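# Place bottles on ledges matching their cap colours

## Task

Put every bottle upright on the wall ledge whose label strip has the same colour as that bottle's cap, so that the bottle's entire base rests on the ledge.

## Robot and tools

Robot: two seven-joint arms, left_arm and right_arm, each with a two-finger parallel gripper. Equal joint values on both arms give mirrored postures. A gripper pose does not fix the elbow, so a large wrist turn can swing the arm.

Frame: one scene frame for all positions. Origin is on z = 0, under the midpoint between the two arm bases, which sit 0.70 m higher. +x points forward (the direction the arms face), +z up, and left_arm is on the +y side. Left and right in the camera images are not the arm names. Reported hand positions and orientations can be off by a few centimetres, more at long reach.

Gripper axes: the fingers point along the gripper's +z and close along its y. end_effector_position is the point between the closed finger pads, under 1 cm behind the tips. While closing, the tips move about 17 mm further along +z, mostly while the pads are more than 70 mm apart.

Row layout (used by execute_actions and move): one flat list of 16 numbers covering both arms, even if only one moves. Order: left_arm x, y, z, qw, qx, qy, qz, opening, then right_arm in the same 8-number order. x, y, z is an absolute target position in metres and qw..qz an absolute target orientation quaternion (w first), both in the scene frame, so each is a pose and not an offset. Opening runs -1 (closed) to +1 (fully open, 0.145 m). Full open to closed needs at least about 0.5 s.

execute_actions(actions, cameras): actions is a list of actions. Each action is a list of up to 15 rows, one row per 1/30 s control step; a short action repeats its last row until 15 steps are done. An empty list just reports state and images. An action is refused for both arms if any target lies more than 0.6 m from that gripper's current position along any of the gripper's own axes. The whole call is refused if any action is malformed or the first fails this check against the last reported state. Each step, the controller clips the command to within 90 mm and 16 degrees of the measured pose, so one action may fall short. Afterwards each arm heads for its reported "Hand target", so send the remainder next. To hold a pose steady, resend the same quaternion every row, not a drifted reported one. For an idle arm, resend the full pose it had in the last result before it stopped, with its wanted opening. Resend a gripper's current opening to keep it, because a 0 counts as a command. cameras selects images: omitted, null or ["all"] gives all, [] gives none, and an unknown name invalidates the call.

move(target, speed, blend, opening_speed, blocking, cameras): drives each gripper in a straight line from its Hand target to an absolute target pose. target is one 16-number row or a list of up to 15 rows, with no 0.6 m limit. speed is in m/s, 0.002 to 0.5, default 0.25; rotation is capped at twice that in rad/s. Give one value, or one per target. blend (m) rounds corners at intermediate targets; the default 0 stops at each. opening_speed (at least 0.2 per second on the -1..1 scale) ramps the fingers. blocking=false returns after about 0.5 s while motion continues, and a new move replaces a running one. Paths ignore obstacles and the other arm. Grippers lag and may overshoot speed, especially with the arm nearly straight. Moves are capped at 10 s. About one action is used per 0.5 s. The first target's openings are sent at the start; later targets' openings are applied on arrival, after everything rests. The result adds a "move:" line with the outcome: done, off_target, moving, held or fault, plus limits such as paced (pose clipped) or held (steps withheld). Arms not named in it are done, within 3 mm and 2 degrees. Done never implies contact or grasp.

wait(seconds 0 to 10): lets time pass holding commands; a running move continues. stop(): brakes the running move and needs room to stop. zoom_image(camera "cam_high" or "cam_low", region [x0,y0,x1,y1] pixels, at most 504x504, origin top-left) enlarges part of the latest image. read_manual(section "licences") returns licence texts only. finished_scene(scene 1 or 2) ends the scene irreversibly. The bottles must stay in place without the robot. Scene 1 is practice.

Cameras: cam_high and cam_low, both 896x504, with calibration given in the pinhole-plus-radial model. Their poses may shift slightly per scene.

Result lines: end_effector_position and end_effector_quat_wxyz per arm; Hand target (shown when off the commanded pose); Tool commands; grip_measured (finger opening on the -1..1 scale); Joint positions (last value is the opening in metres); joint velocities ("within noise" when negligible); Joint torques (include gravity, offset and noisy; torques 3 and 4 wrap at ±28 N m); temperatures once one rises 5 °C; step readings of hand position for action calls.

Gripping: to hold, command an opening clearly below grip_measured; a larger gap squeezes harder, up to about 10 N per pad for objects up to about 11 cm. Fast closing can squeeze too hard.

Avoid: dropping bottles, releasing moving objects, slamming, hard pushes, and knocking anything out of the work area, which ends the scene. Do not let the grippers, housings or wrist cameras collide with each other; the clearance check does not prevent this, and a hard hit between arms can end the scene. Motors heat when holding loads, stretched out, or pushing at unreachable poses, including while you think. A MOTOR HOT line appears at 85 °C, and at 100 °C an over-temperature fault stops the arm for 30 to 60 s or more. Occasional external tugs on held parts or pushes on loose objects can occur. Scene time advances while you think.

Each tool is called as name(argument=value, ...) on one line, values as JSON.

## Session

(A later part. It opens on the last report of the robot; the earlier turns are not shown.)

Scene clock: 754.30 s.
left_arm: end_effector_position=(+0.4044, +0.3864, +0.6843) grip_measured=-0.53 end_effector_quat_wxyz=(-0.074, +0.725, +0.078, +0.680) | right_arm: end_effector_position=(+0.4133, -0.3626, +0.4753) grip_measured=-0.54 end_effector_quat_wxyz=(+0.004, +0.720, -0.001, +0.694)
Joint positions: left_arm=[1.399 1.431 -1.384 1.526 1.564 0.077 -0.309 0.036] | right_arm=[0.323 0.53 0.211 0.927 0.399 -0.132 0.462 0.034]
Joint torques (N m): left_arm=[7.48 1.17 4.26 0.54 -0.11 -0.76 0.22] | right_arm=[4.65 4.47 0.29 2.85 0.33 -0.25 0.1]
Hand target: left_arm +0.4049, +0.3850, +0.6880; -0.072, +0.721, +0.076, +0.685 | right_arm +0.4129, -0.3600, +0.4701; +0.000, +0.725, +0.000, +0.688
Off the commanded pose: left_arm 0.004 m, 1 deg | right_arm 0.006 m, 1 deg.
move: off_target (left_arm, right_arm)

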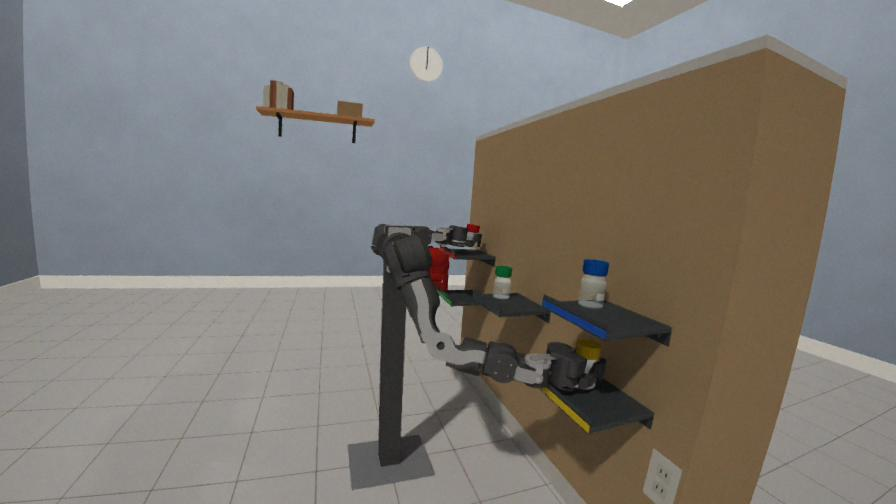

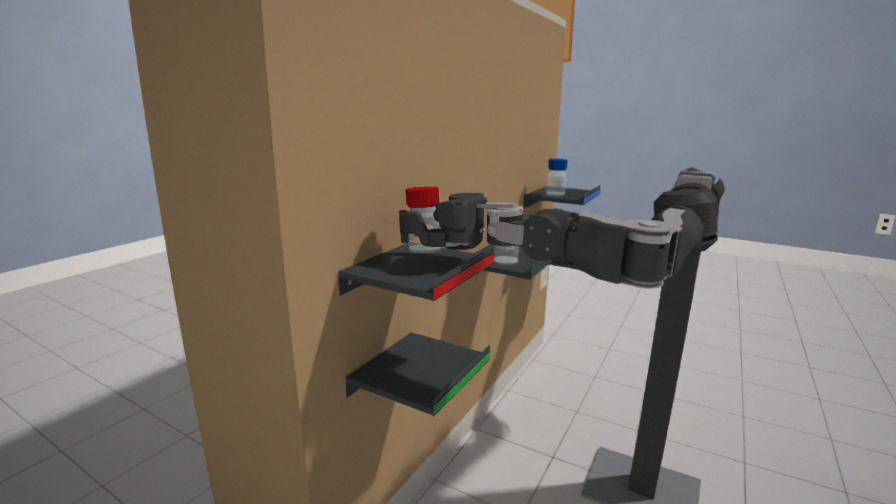

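move(target=[[0.405,0.385,0.685,-0.072,0.7213,0.0758,0.6846,-0.8,0.413,-0.361,0.474,0.002,0.722,0,0.692,-0.8],[0.405,0.385,0.677,-0.072,0.7213,0.0758,0.6846,-0.8,0.413,-0.361,0.474,0.002,0.722,0,0.692,0.9]], speed=[0.03,0.03], opening_speed=0.8)

zoom_image(camera="cam_low", region=[340, 160, 520, 310])

zoom_image(camera="cam_high", region=[430, 220, 650, 420])

Scene clock: 769.37 s.
left_arm: end_effector_position=(+0.4043, +0.3864, +0.6768) grip_measured=-0.53 end_effector_quat_wxyz=(-0.074, +0.723, +0.079, +0.682) | right_arm: end_effector_position=(+0.4132, -0.3624, +0.4754) grip_measured=+0.90 end_effector_quat_wxyz=(+0.004, +0.720, +0.000, +0.694)
Joint positions: left_arm=[1.366 1.431 -1.385 1.526 1.561 0.037 -0.308 0.036] | right_arm=[0.322 0.53 0.211 0.929 0.399 -0.131 0.462 0.139]
Joint torques (N m): left_arm=[6.08 1.17 3.44 0.27 -0.12 -0.93 0.22] | right_arm=[4.44 5.24 1.11 4.41 0.4 -0.26 0.02]
Off the commanded pose: left_arm 0.002 m, 1 deg | right_arm 0.002 m, 0 deg.
move: done

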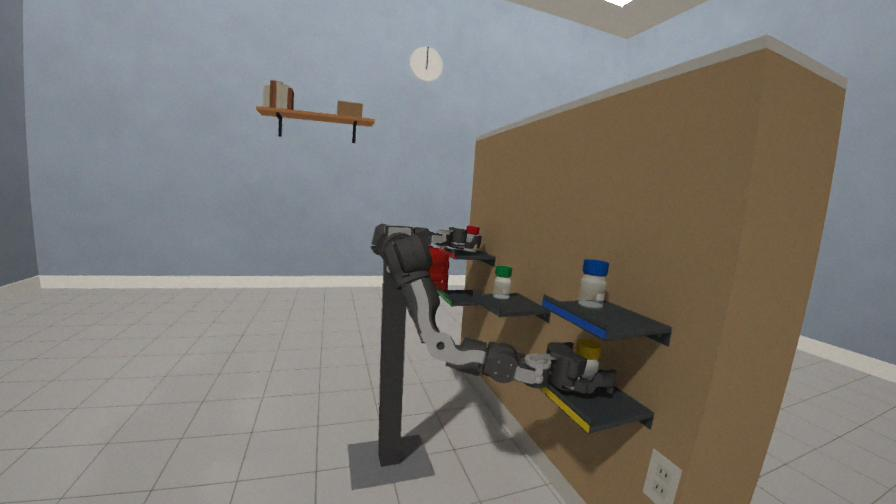

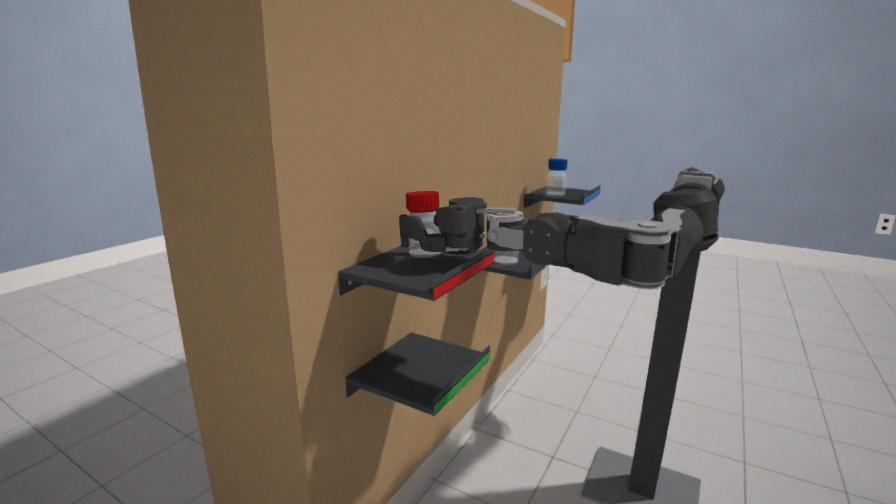

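Scaled by 2.800 from the camera's 896x504 image, which has a finer 1280x720 frame.

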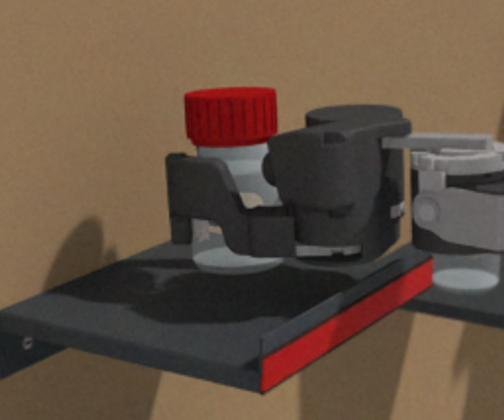

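Scaled by 2.291 from the camera's 896x504 image, which has a finer 1280x720 frame.

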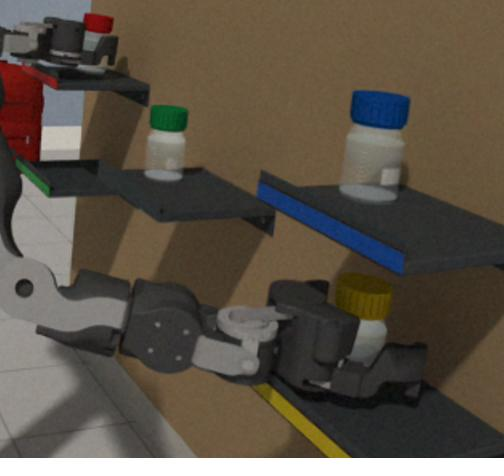

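move(target=[[0.405,0.385,0.666,-0.072,0.7213,0.0758,0.6846,-0.8,0.38,-0.362,0.477,0.002,0.722,0,0.692,0.9]], speed=[0.03])

zoom_image(camera="cam_low", region=[340, 160, 520, 310])

zoom_image(camera="cam_high", region=[430, 220, 650, 420])

Scene clock: 779.40 s.
left_arm: end_effector_position=(+0.4044, +0.3865, +0.6700) grip_measured=-0.53 end_effector_quat_wxyz=(-0.073, +0.718, +0.079, +0.688) | right_arm: end_effector_position=(+0.3805, -0.3605, +0.4772) grip_measured=+0.90 end_effector_quat_wxyz=(+0.001, +0.721, +0.003, +0.693)
Joint positions: left_arm=[1.329 1.429 -1.385 1.523 1.556 -0.015 -0.307 0.036] | right_arm=[0.133 0.535 0.291 1.129 0.443 -0.087 0.461 0.139]
Joint torques (N m): left_arm=[5.24 1.23 2.76 0.14 -0.08 -0.67 0.22] | right_arm=[3.78 6.05 2.45 4.29 0.45 -0.15 -0.12]
Hand target: left_arm +0.4050, +0.3850, +0.6661; -0.072, +0.721, +0.076, +0.685 | right_arm +0.3800, -0.3620, +0.4770; +0.002, +0.722, +0.000, +0.692
Off the commanded pose: left_arm 0.004 m, 1 deg | right_arm 0.002 m, 0 deg.
move: off_target (left_arm)

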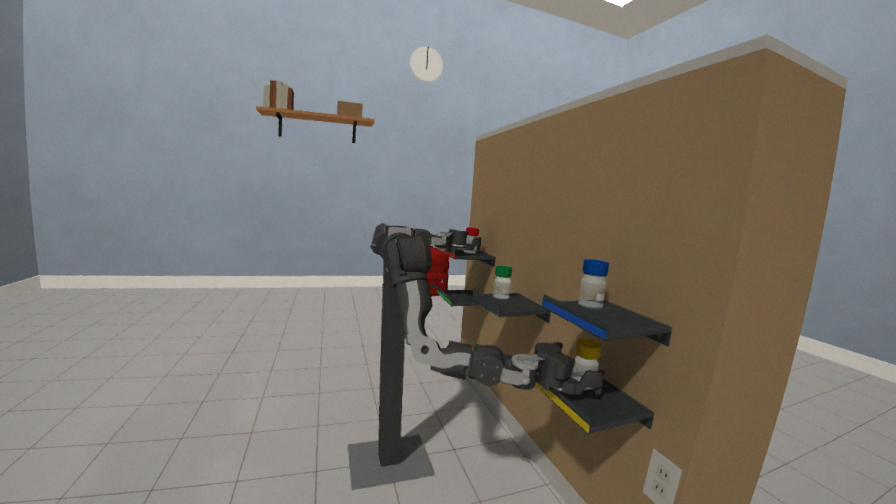

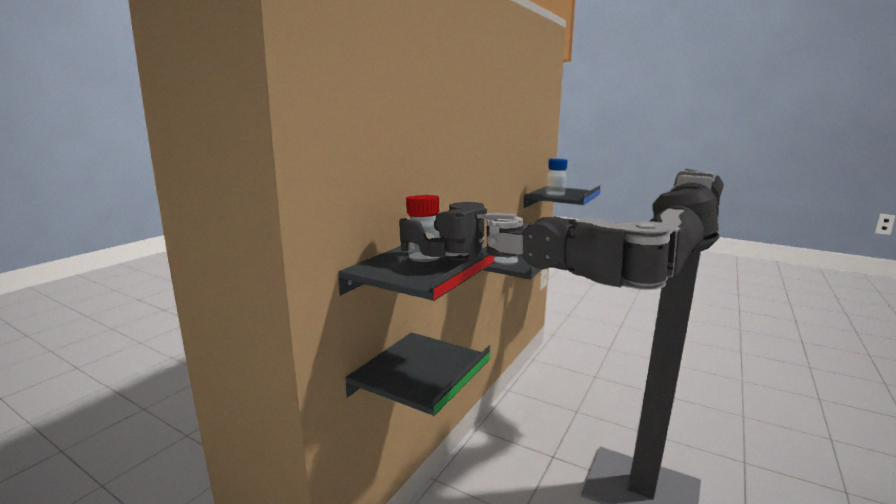

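Scaled by 2.800 from the camera's 896x504 image, which has a finer 1280x720 frame.

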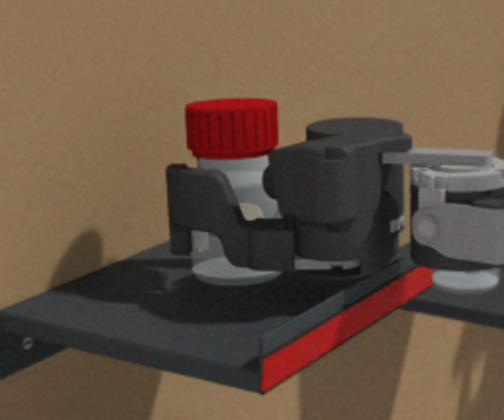

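Scaled by 2.291 from the camera's 896x504 image, which has a finer 1280x720 frame.

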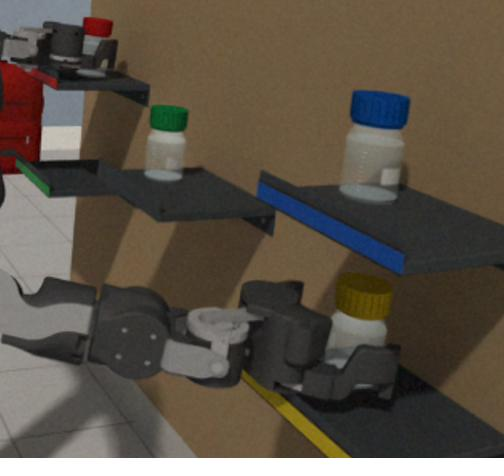

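Contact on red; base well inside. Release; retreat the right arm and park it.

move(target=[[0.405,0.3855,0.669,-0.072,0.7213,0.0758,0.6846,-0.8,0.36,-0.361,0.477,0.002,0.722,0,0.692,0.9],[0.405,0.3855,0.669,-0.072,0.7213,0.0758,0.6846,0.9,0.27,-0.36,0.475,0,0.7253,0,0.6884,0.9]], speed=[0.03,0.12], opening_speed=0.8)

zoom_image(camera="cam_low", region=[340, 160, 520, 310])

Scene clock: 790.77 s.
left_arm: end_effector_position=(+0.4044, +0.3866, +0.6695) grip_measured=+0.90 end_effector_quat_wxyz=(-0.073, +0.720, +0.078, +0.685) | right_arm: end_effector_position=(+0.2698, -0.3611, +0.4739) grip_measured=+0.90 end_effector_quat_wxyz=(+0.002, +0.727, -0.002, +0.687)
Joint positions: left_arm=[1.331 1.429 -1.385 1.521 1.556 -0.007 -0.304 0.139] | right_arm=[-0.415 0.48 0.552 1.522 0.589 -0.111 0.506 0.139]
Joint torques (N m): left_arm=[6.58 1.44 3.56 0.28 -0.04 -0.53 0.2] | right_arm=[0.88 5.26 2.52 3.99 0.48 -0.48 0.15]
Off the commanded pose: left_arm 0.001 m, 0 deg | right_arm 0.002 m, 0 deg.
move: done

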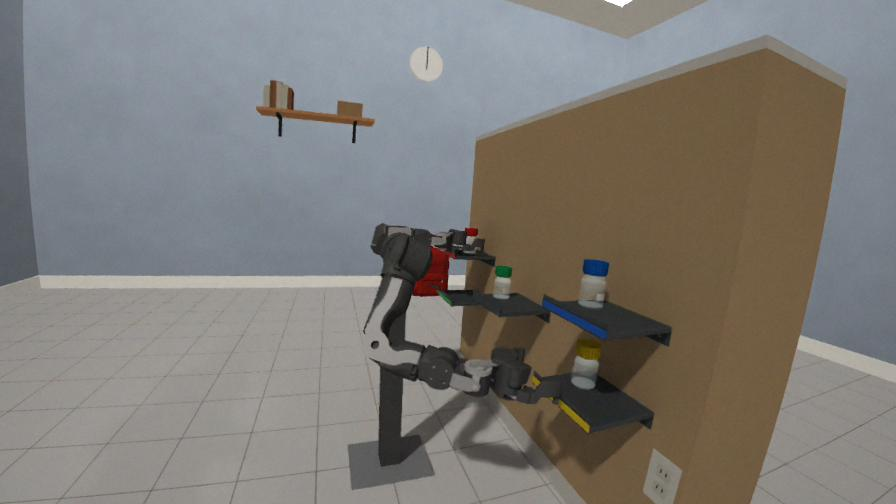

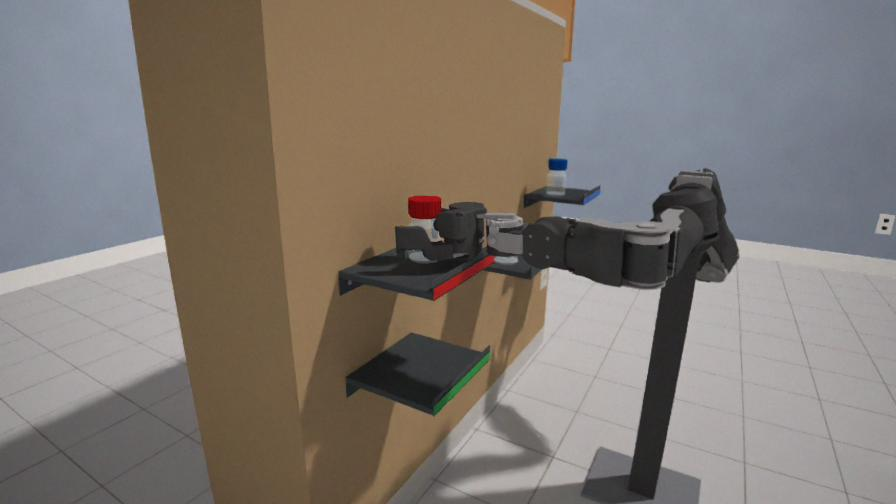

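Scaled by 2.800 from the camera's 896x504 image, which has a finer 1280x720 frame.

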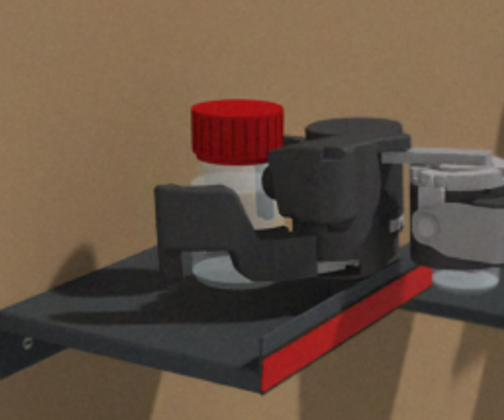

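move(target=[[0.30,0.364,0.673,-0.072,0.7213,0.0758,0.6846,0.9,0.26,-0.35,0.46,0,0.7253,0,0.6884,0.9],[0.25,0.33,0.6,0,0.7716,0,0.6361,0.9,0.25,-0.34,0.42,0,0.7716,0,0.6361,0.9],[0.22,0.28,0.43,0,0.9239,0,0.3827,0.8,0.2,-0.30,0.36,0,0.8870,0,0.4617,0.9],[0.08,0.22,0.17,0,0.991,0,0.131,0.5,0.15,-0.30,0.34,0,0.8870,0,0.4617,0.9]], speed=[0.07,0.15,0.2,0.25], blend=[0.003,0.03,0.03,0])

Scene clock: 807.73 s.
left_arm: end_effector_position=(+0.0799, +0.2194, +0.1702) grip_measured=+0.50 end_effector_quat_wxyz=(-0.001, +0.991, +0.000, +0.132) | right_arm: end_effector_position=(+0.1501, -0.3005, +0.3401) grip_measured=+0.90 end_effector_quat_wxyz=(+0.002, +0.887, +0.000, +0.461)
Joint positions: left_arm=[0.101 0.694 -1.564 1.048 1.51 -0.149 -0.36 0.112] | right_arm=[-0.799 0.344 0.381 1.616 0.385 -0.007 0.338 0.139]
Joint torques (N m): left_arm=[1.75 3.76 0.03 1.51 0.09 -0.13 0.28] | right_arm=[-1.38 2.91 2.03 2.85 0.36 -0.44 0.14]
Off the commanded pose: left_arm 0.001 m, 0 deg | right_arm 0.001 m, 0 deg.
move: done; blend cut to 0 m at target 3

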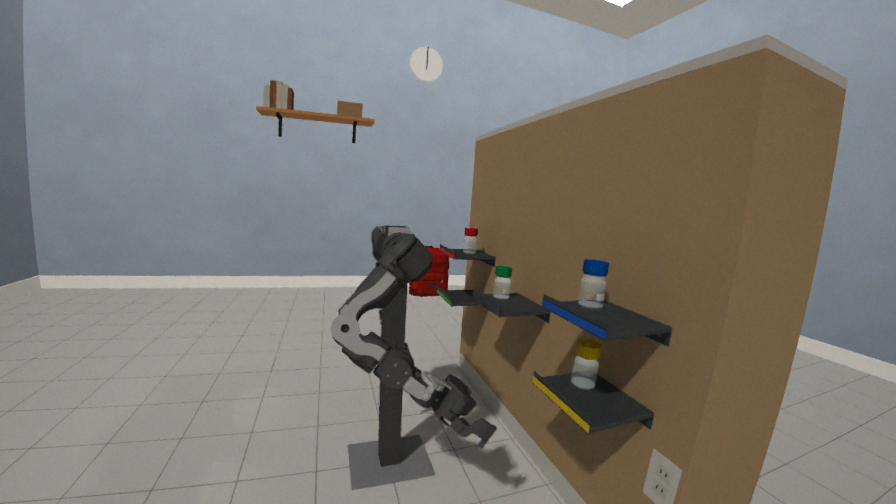

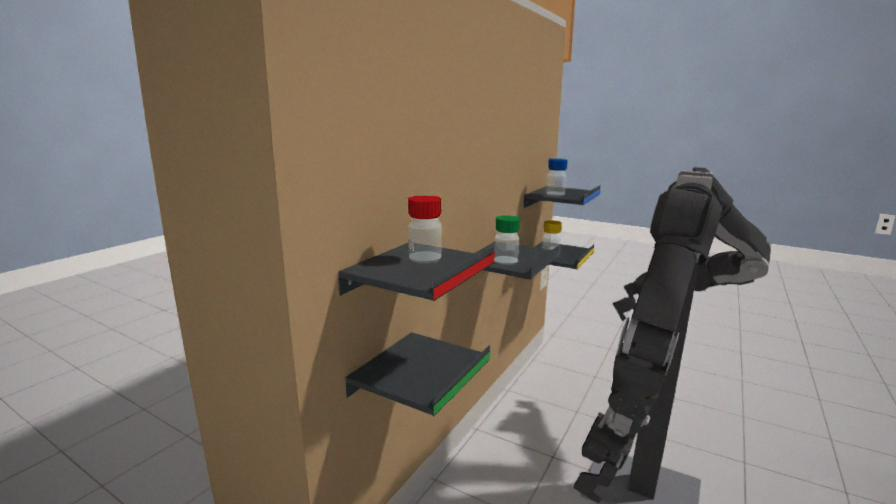

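Excellent. Roll trick for the left arm, then pregrasp at green.

move(target=[[0.07,0.22,0.15,0.0704,0.8357,-0.532,0.110,0.5,0.15,-0.30,0.34,0,0.8870,0,0.4617,0.9],[0.07,0.22,0.15,0.1187,0.419,-0.898,0.0554,0.5,0.15,-0.30,0.34,0,0.8870,0,0.4617,0.9],[0.07,0.22,0.15,0.0704,0.8357,-0.532,0.110,0.5,0.15,-0.30,0.34,0,0.8870,0,0.4617,0.9],[0.08,0.22,0.17,0,0.991,0,0.131,0.5,0.15,-0.30,0.34,0,0.8870,0,0.4617,0.9],[0.22,0.22,0.43,0,0.9063,0,0.4226,0.5,0.15,-0.30,0.34,0,0.8870,0,0.4617,0.9]], speed=[0.5,0.5,0.5,0.5,0.25], blend=0.02, cameras=[])

move(target=[[0.27,0.15,0.53,0,0.8192,0,0.5736,0.7,0.15,-0.30,0.34,0,0.8870,0,0.4617,0.9],[0.285,0.033,0.574,0,0.7253,0,0.6884,0.7,0.15,-0.30,0.34,0,0.8870,0,0.4617,0.9]], speed=0.2, blend=0.02)

zoom_image(camera="cam_high", region=[430, 220, 590, 340])

zoom_image(camera="cam_low", region=[440, 170, 620, 300])

Scene clock: 831.27 s.
left_arm: end_effector_position=(+0.2203, +0.2194, +0.4307) grip_measured=+0.50 end_effector_quat_wxyz=(+0.001, +0.906, -0.002, +0.424) | right_arm: end_effector_position=(+0.1501, -0.3005, +0.3401) grip_measured=+0.90 end_effector_quat_wxyz=(+0.002, +0.887, +0.000, +0.461)
Joint positions: left_arm=[-0.627 0.384 0.193 2.192 0.48 0.709 -0.091 0.112] | right_arm=[-0.799 0.344 0.381 1.616 0.385 -0.007 0.338 0.139]
Joint torques (N m): left_arm=[0.75 1.6 0.95 4.83 0.14 -0.42 0.02] | right_arm=[-1.38 2.97 1.92 2.66 0.37 -0.44 0.15]
Off the commanded pose: left_arm 0.001 m, 0 deg | right_arm 0.001 m, 0 deg.
move: done

Scene clock: 833.33 s.
left_arm: end_effector_position=(+0.2849, +0.0327, +0.5760) grip_measured=+0.70 end_effector_quat_wxyz=(+0.003, +0.724, +0.000, +0.690) | right_arm: end_effector_position=(+0.1501, -0.3005, +0.3401) grip_measured=+0.90 end_effector_quat_wxyz=(+0.002, +0.887, +0.000, +0.461)
Joint positions: left_arm=[-0.165 -0.069 -0.686 2.163 -0.146 0.539 -0.599 0.125] | right_arm=[-0.799 0.344 0.381 1.616 0.385 -0.007 0.338 0.139]
Joint torques (N m): left_arm=[2.07 -2.47 -0.83 3.79 -0.16 -0.62 0] | right_arm=[-1.25 2.94 1.89 2.8 0.36 -0.42 0.13]
Off the commanded pose: left_arm 0.002 m, 0 deg | right_arm 0.001 m, 0 deg.
move: done

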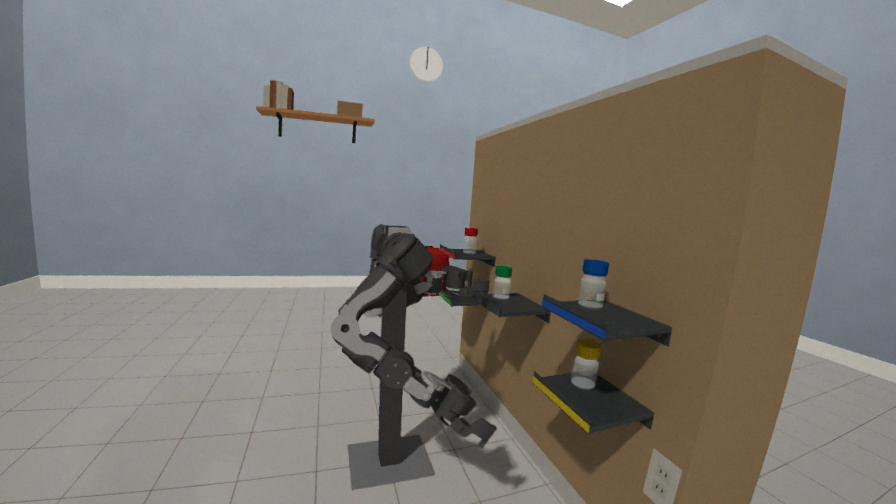

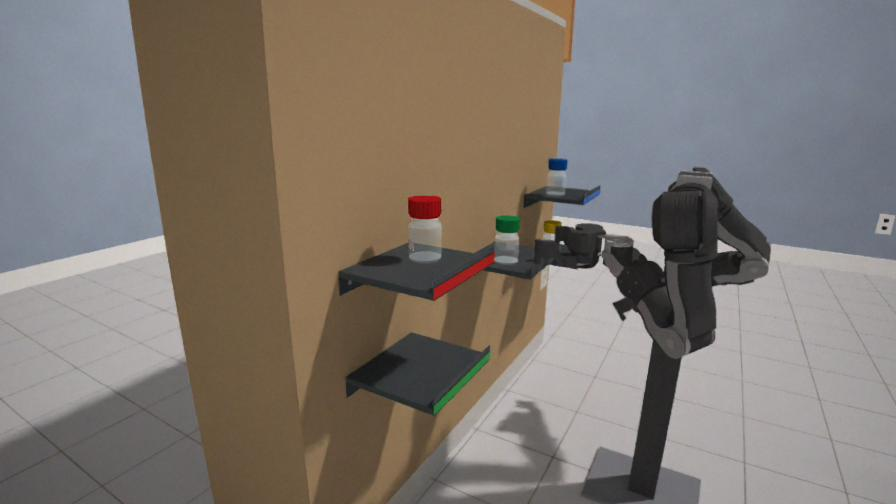

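Scaled by 3.150 from the camera's 896x504 image, which has a finer 1280x720 frame.

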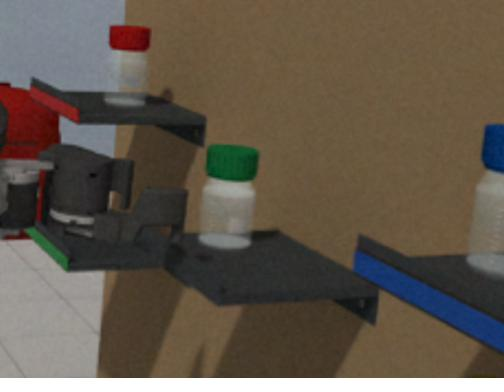

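Scaled by 2.800 from the camera's 896x504 image, which has a finer 1280x720 frame.

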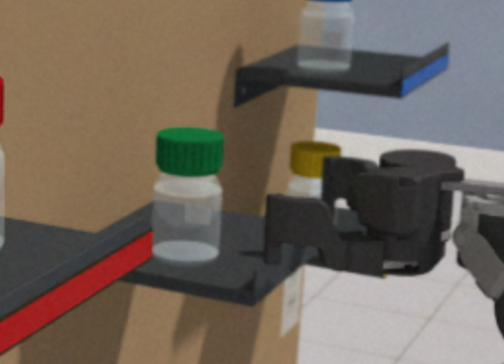

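move(target=[[0.402,0.034,0.574,0,0.7253,0,0.6884,0.7,0.15,-0.30,0.34,0,0.8870,0,0.4617,0.9]], speed=0.1)

zoom_image(camera="cam_high", region=[430, 220, 590, 340])

zoom_image(camera="cam_low", region=[440, 170, 620, 300])

Scene clock: 849.10 s.
left_arm: end_effector_position=(+0.4020, +0.0354, +0.5767) grip_measured=+0.70 end_effector_quat_wxyz=(-0.002, +0.723, +0.002, +0.691) | right_arm: end_effector_position=(+0.1501, -0.3005, +0.3401) grip_measured=+0.90 end_effector_quat_wxyz=(+0.002, +0.887, +0.000, +0.461)
Joint positions: left_arm=[0.308 -0.143 -0.445 1.689 0.034 0.496 -0.487 0.125] | right_arm=[-0.799 0.344 0.381 1.616 0.385 -0.007 0.338 0.139]
Joint torques (N m): left_arm=[6.4 -2.36 -0.84 4.05 -0.02 -0.66 0.2] | right_arm=[-1.31 3.02 1.91 2.84 0.35 -0.42 0.14]
Hand target: left_arm +0.4020, +0.0340, +0.5740; +0.000, +0.725, +0.000, +0.688 | right_arm +0.1500, -0.3000, +0.3400; +0.000, +0.887, +0.000, +0.462
Off the commanded pose: left_arm 0.003 m, 0 deg | right_arm 0.001 m, 0 deg.
move: done

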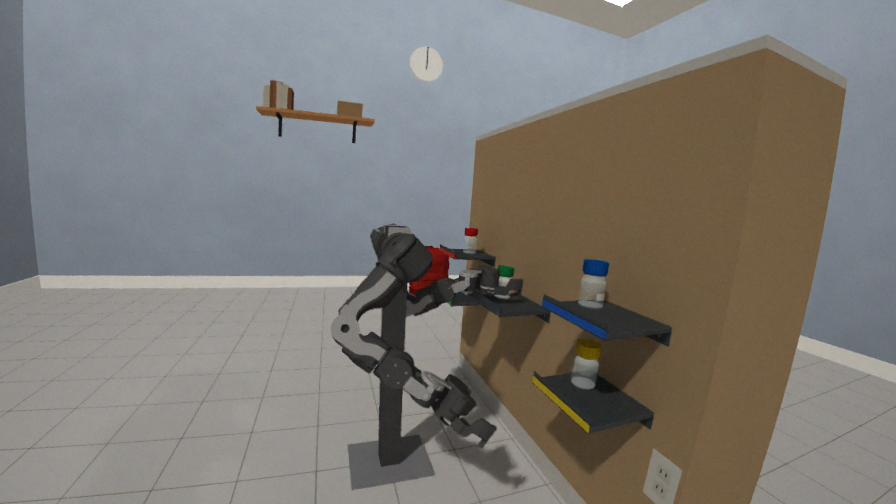

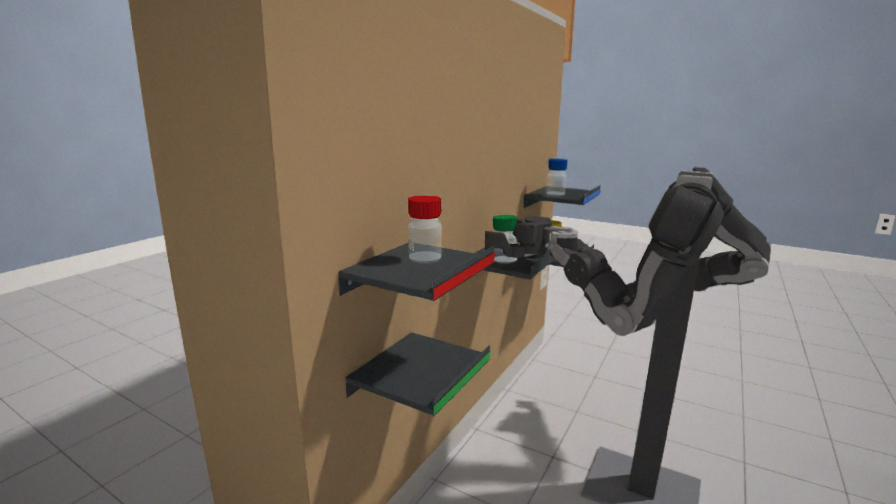

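Scaled by 3.150 from the camera's 896x504 image, which has a finer 1280x720 frame.

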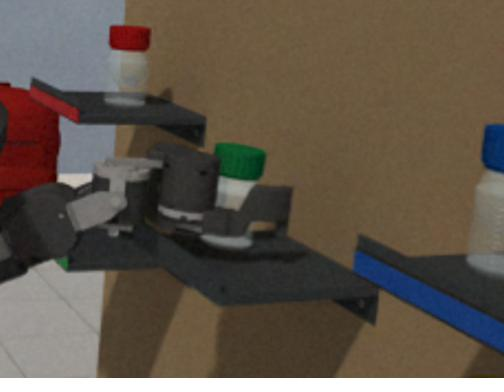

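Scaled by 2.800 from the camera's 896x504 image, which has a finer 1280x720 frame.

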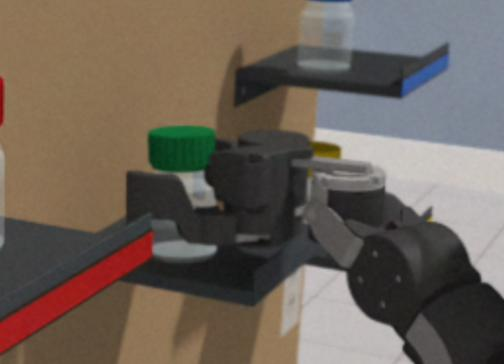

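move(target=[[0.396,0.034,0.574,0,0.7253,0,0.6884,0.7,0.15,-0.30,0.34,0,0.8870,0,0.4617,0.9],[0.396,0.034,0.574,0,0.7253,0,0.6884,-0.8,0.15,-0.30,0.34,0,0.8870,0,0.4617,0.9]], speed=0.05, opening_speed=0.9)

zoom_image(camera="cam_high", region=[430, 220, 590, 340])

zoom_image(camera="cam_low", region=[440, 170, 620, 300])

Scene clock: 863.33 s.
left_arm: end_effector_position=(+0.3968, +0.0340, +0.5752) grip_measured=-0.54 end_effector_quat_wxyz=(+0.000, +0.724, +0.001, +0.690) | right_arm: end_effector_position=(+0.1501, -0.3005, +0.3401) grip_measured=+0.90 end_effector_quat_wxyz=(+0.002, +0.887, +0.000, +0.461)
Joint positions: left_arm=[0.286 -0.142 -0.454 1.71 0.027 0.5 -0.489 0.035] | right_arm=[-0.799 0.344 0.381 1.616 0.385 -0.007 0.338 0.139]
Joint torques (N m): left_arm=[5.71 -2.23 -0.62 5.83 -0.05 -0.53 0.13] | right_arm=[-1.23 2.86 1.89 2.76 0.35 -0.45 0.14]
Off the commanded pose: left_arm 0.001 m, 0 deg | right_arm 0.001 m, 0 deg.
move: done

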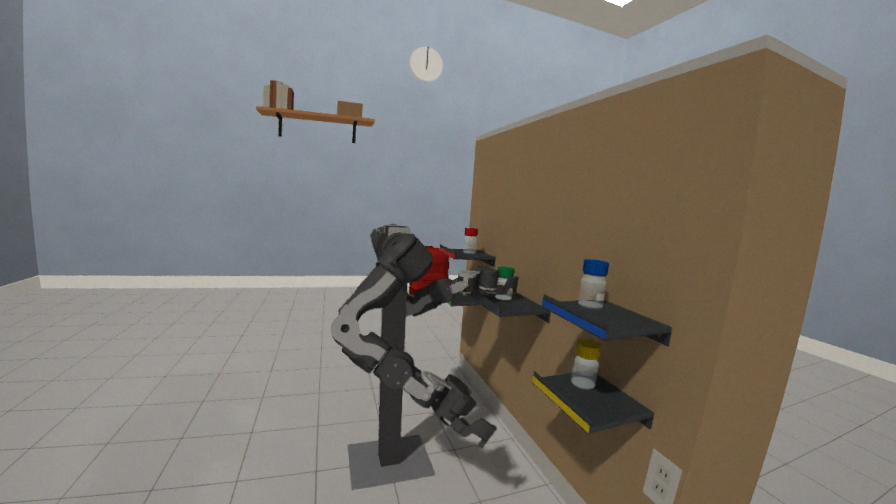

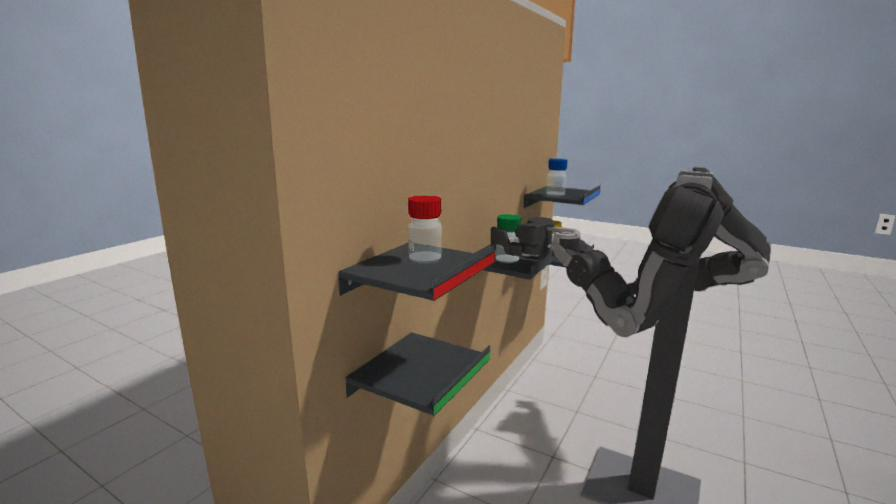

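Scaled by 3.150 from the camera's 896x504 image, which has a finer 1280x720 frame.

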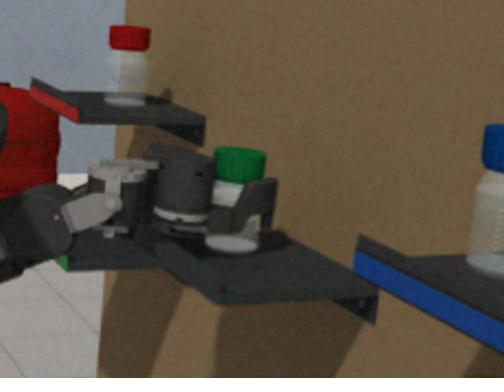

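Scaled by 2.800 from the camera's 896x504 image, which has a finer 1280x720 frame.

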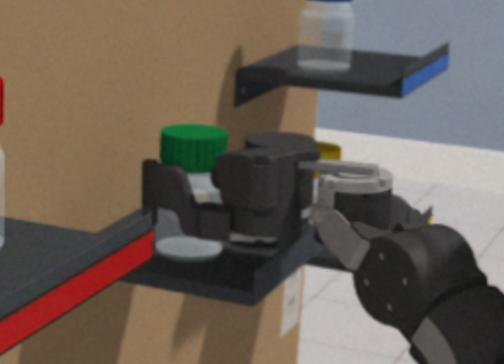

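move(target=[[0.396,0.036,0.61,0,0.7253,0,0.6884,-0.8,0.15,-0.30,0.34,0,0.8870,0,0.4617,0.9],[0.28,0.06,0.61,0,0.7253,0,0.6884,-0.8,0.15,-0.30,0.34,0,0.8870,0,0.4617,0.9],[0.275,0.2,0.54,0,0.7253,0,0.6884,-0.8,0.15,-0.30,0.34,0,0.8870,0,0.4617,0.9],[0.285,0.34,0.508,-0.072,0.7213,0.0758,0.6846,-0.8,0.15,-0.30,0.34,0,0.8870,0,0.4617,0.9]], speed=[0.06,0.12,0.15,0.15], blend=[0,0.01,0.04,0])

zoom_image(camera="cam_low", region=[340, 240, 580, 430])

Scene clock: 882.10 s.
left_arm: end_effector_position=(+0.2842, +0.3403, +0.5056) grip_measured=-0.54 end_effector_quat_wxyz=(-0.073, +0.725, +0.077, +0.680) | right_arm: end_effector_position=(+0.1501, -0.3005, +0.3401) grip_measured=+0.90 end_effector_quat_wxyz=(+0.002, +0.887, +0.000, +0.461)
Joint positions: left_arm=[-0.457 0.493 0.411 1.823 0.599 0.034 0.012 0.035] | right_arm=[-0.799 0.344 0.381 1.616 0.385 -0.007 0.338 0.139]
Joint torques (N m): left_arm=[2.6 4.42 1.85 4.6 0.19 -0.95 0.22] | right_arm=[-1.28 2.91 1.94 2.85 0.35 -0.46 0.15]
Hand target: left_arm +0.2850, +0.3400, +0.5080; -0.072, +0.721, +0.076, +0.685 | right_arm +0.1500, -0.3000, +0.3400; +0.000, +0.887, +0.000, +0.462
Off the commanded pose: left_arm 0.003 m, 1 deg | right_arm 0.001 m, 0 deg.
move: done

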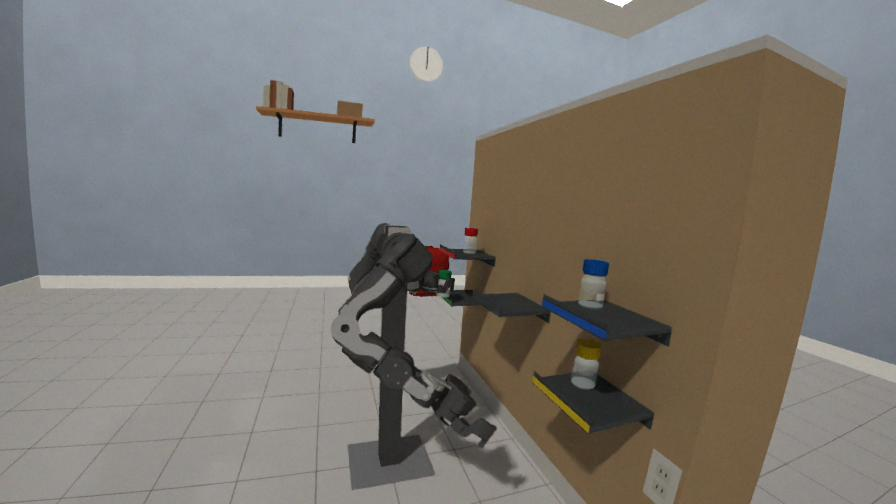

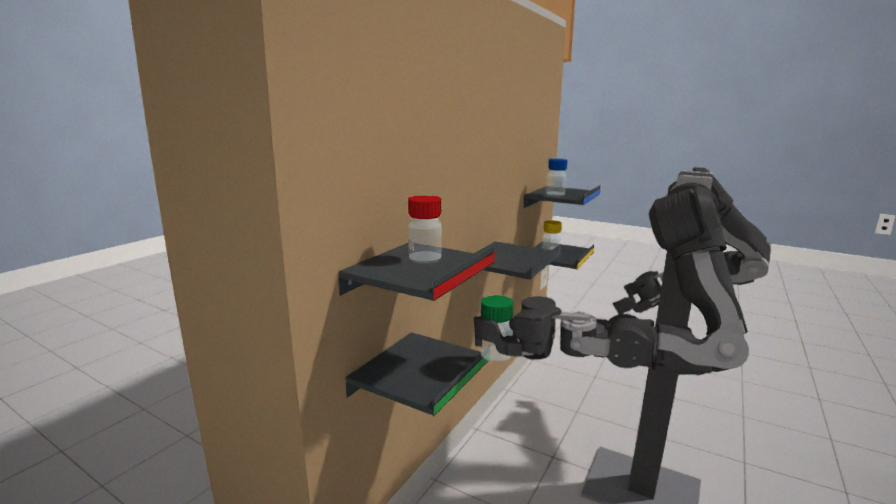

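Scaled by 2.100 from the camera's 896x504 image, which has a finer 1280x720 frame.

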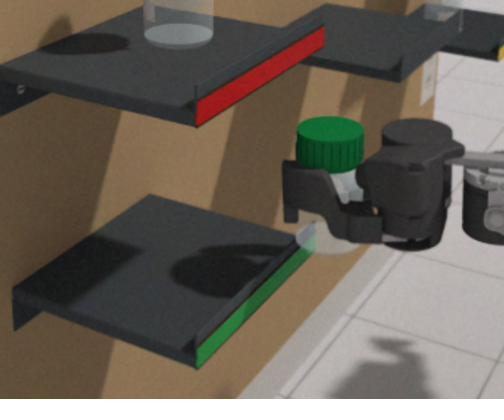

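move(target=[[0.40,0.36,0.503,-0.072,0.7213,0.0758,0.6846,-0.8,0.15,-0.30,0.34,0,0.8870,0,0.4617,0.9],[0.40,0.36,0.483,-0.072,0.7213,0.0758,0.6846,-0.8,0.15,-0.30,0.34,0,0.8870,0,0.4617,0.9]], speed=[0.1,0.05])

zoom_image(camera="cam_low", region=[340, 260, 520, 430])

Scene clock: 891.80 s.
left_arm: end_effector_position=(+0.3997, +0.3618, +0.4855) grip_measured=-0.54 end_effector_quat_wxyz=(-0.075, +0.720, +0.077, +0.686) | right_arm: end_effector_position=(+0.1501, -0.3005, +0.3401) grip_measured=+0.90 end_effector_quat_wxyz=(+0.002, +0.887, +0.000, +0.461)
Joint positions: left_arm=[0.179 0.545 0.112 1.204 0.505 -0.035 0.064 0.035] | right_arm=[-0.799 0.344 0.381 1.616 0.385 -0.007 0.338 0.139]
Joint torques (N m): left_arm=[6.53 4.55 0.73 3.82 0.19 -0.77 0.21] | right_arm=[-1.25 2.97 1.89 2.82 0.36 -0.45 0.14]
Hand target: left_arm +0.4000, +0.3601, +0.4831; -0.072, +0.721, +0.076, +0.685 | right_arm +0.1500, -0.3000, +0.3400; +0.000, +0.887, +0.000, +0.462
Off the commanded pose: left_arm 0.003 m, 0 deg | right_arm 0.001 m, 0 deg.
move: done

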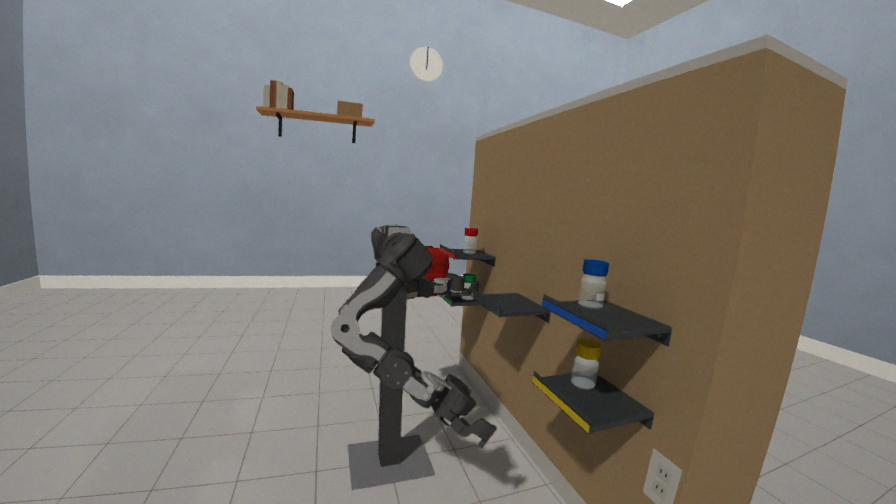

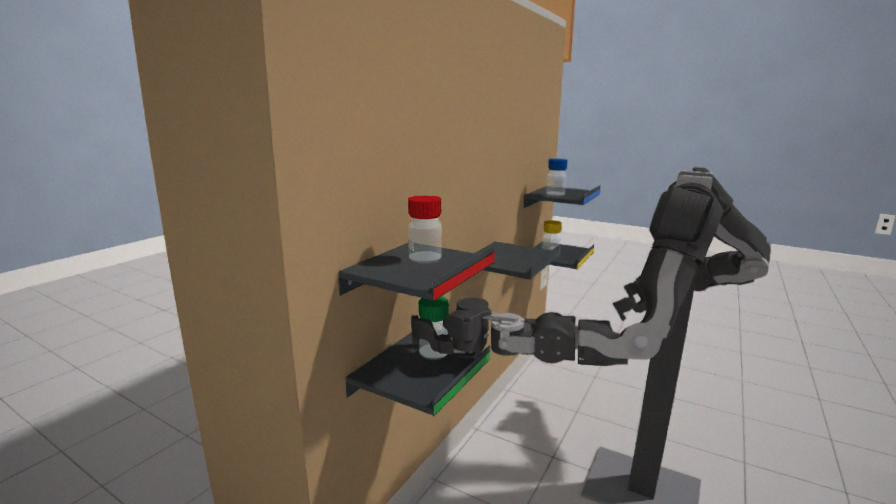

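Scaled by 2.800 from the camera's 896x504 image, which has a finer 1280x720 frame.

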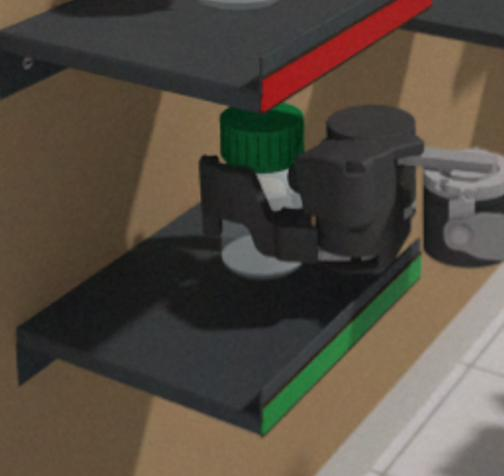

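move(target=[[0.40,0.36,0.470,-0.072,0.7213,0.0758,0.6846,-0.8,0.15,-0.30,0.34,0,0.8870,0,0.4617,0.9]], speed=[0.03])

zoom_image(camera="cam_low", region=[340, 260, 520, 430])

Scene clock: 898.60 s.
left_arm: end_effector_position=(+0.4017, +0.3626, +0.4846) grip_measured=-0.54 end_effector_quat_wxyz=(-0.076, +0.704, +0.076, +0.702) | right_arm: end_effector_position=(+0.1501, -0.3005, +0.3401) grip_measured=+0.90 end_effector_quat_wxyz=(+0.002, +0.887, +0.000, +0.461)
Joint positions: left_arm=[0.194 0.549 0.08 1.151 0.522 -0.126 0.066 0.035] | right_arm=[-0.799 0.344 0.381 1.616 0.385 -0.007 0.338 0.139]
Joint torques (N m): left_arm=[4.44 4.07 -0.29 2.33 0.12 0.14 0.14] | right_arm=[-1.31 2.78 1.92 2.82 0.37 -0.45 0.14]
Hand target: left_arm +0.3995, +0.3600, +0.4701; -0.072, +0.721, +0.076, +0.685 | right_arm +0.1500, -0.3000, +0.3400; +0.000, +0.887, +0.000, +0.462
Off the commanded pose: left_arm 0.015 m, 3 deg | right_arm 0.001 m, 0 deg.
move: off_target (left_arm)

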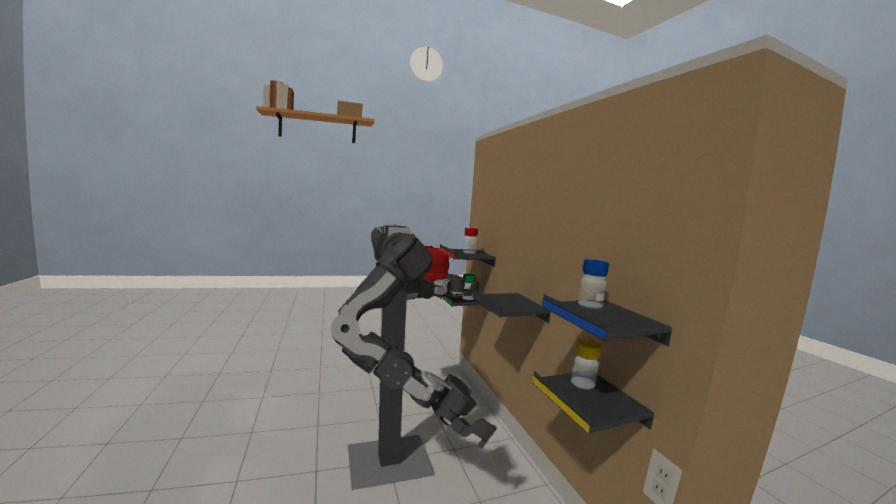

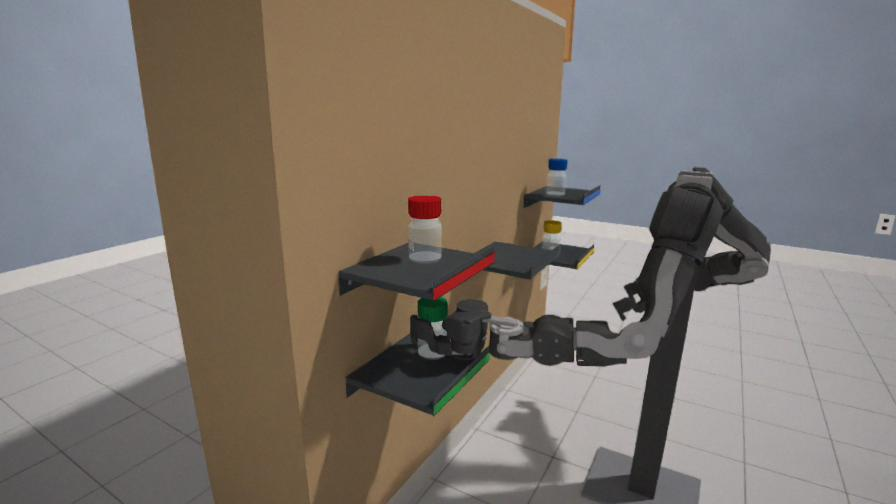

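Scaled by 2.800 from the camera's 896x504 image, which has a finer 1280x720 frame.

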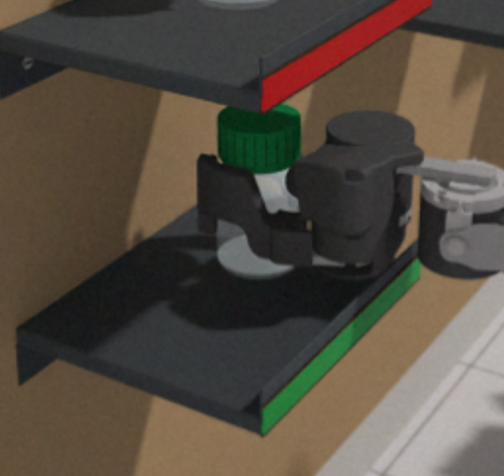

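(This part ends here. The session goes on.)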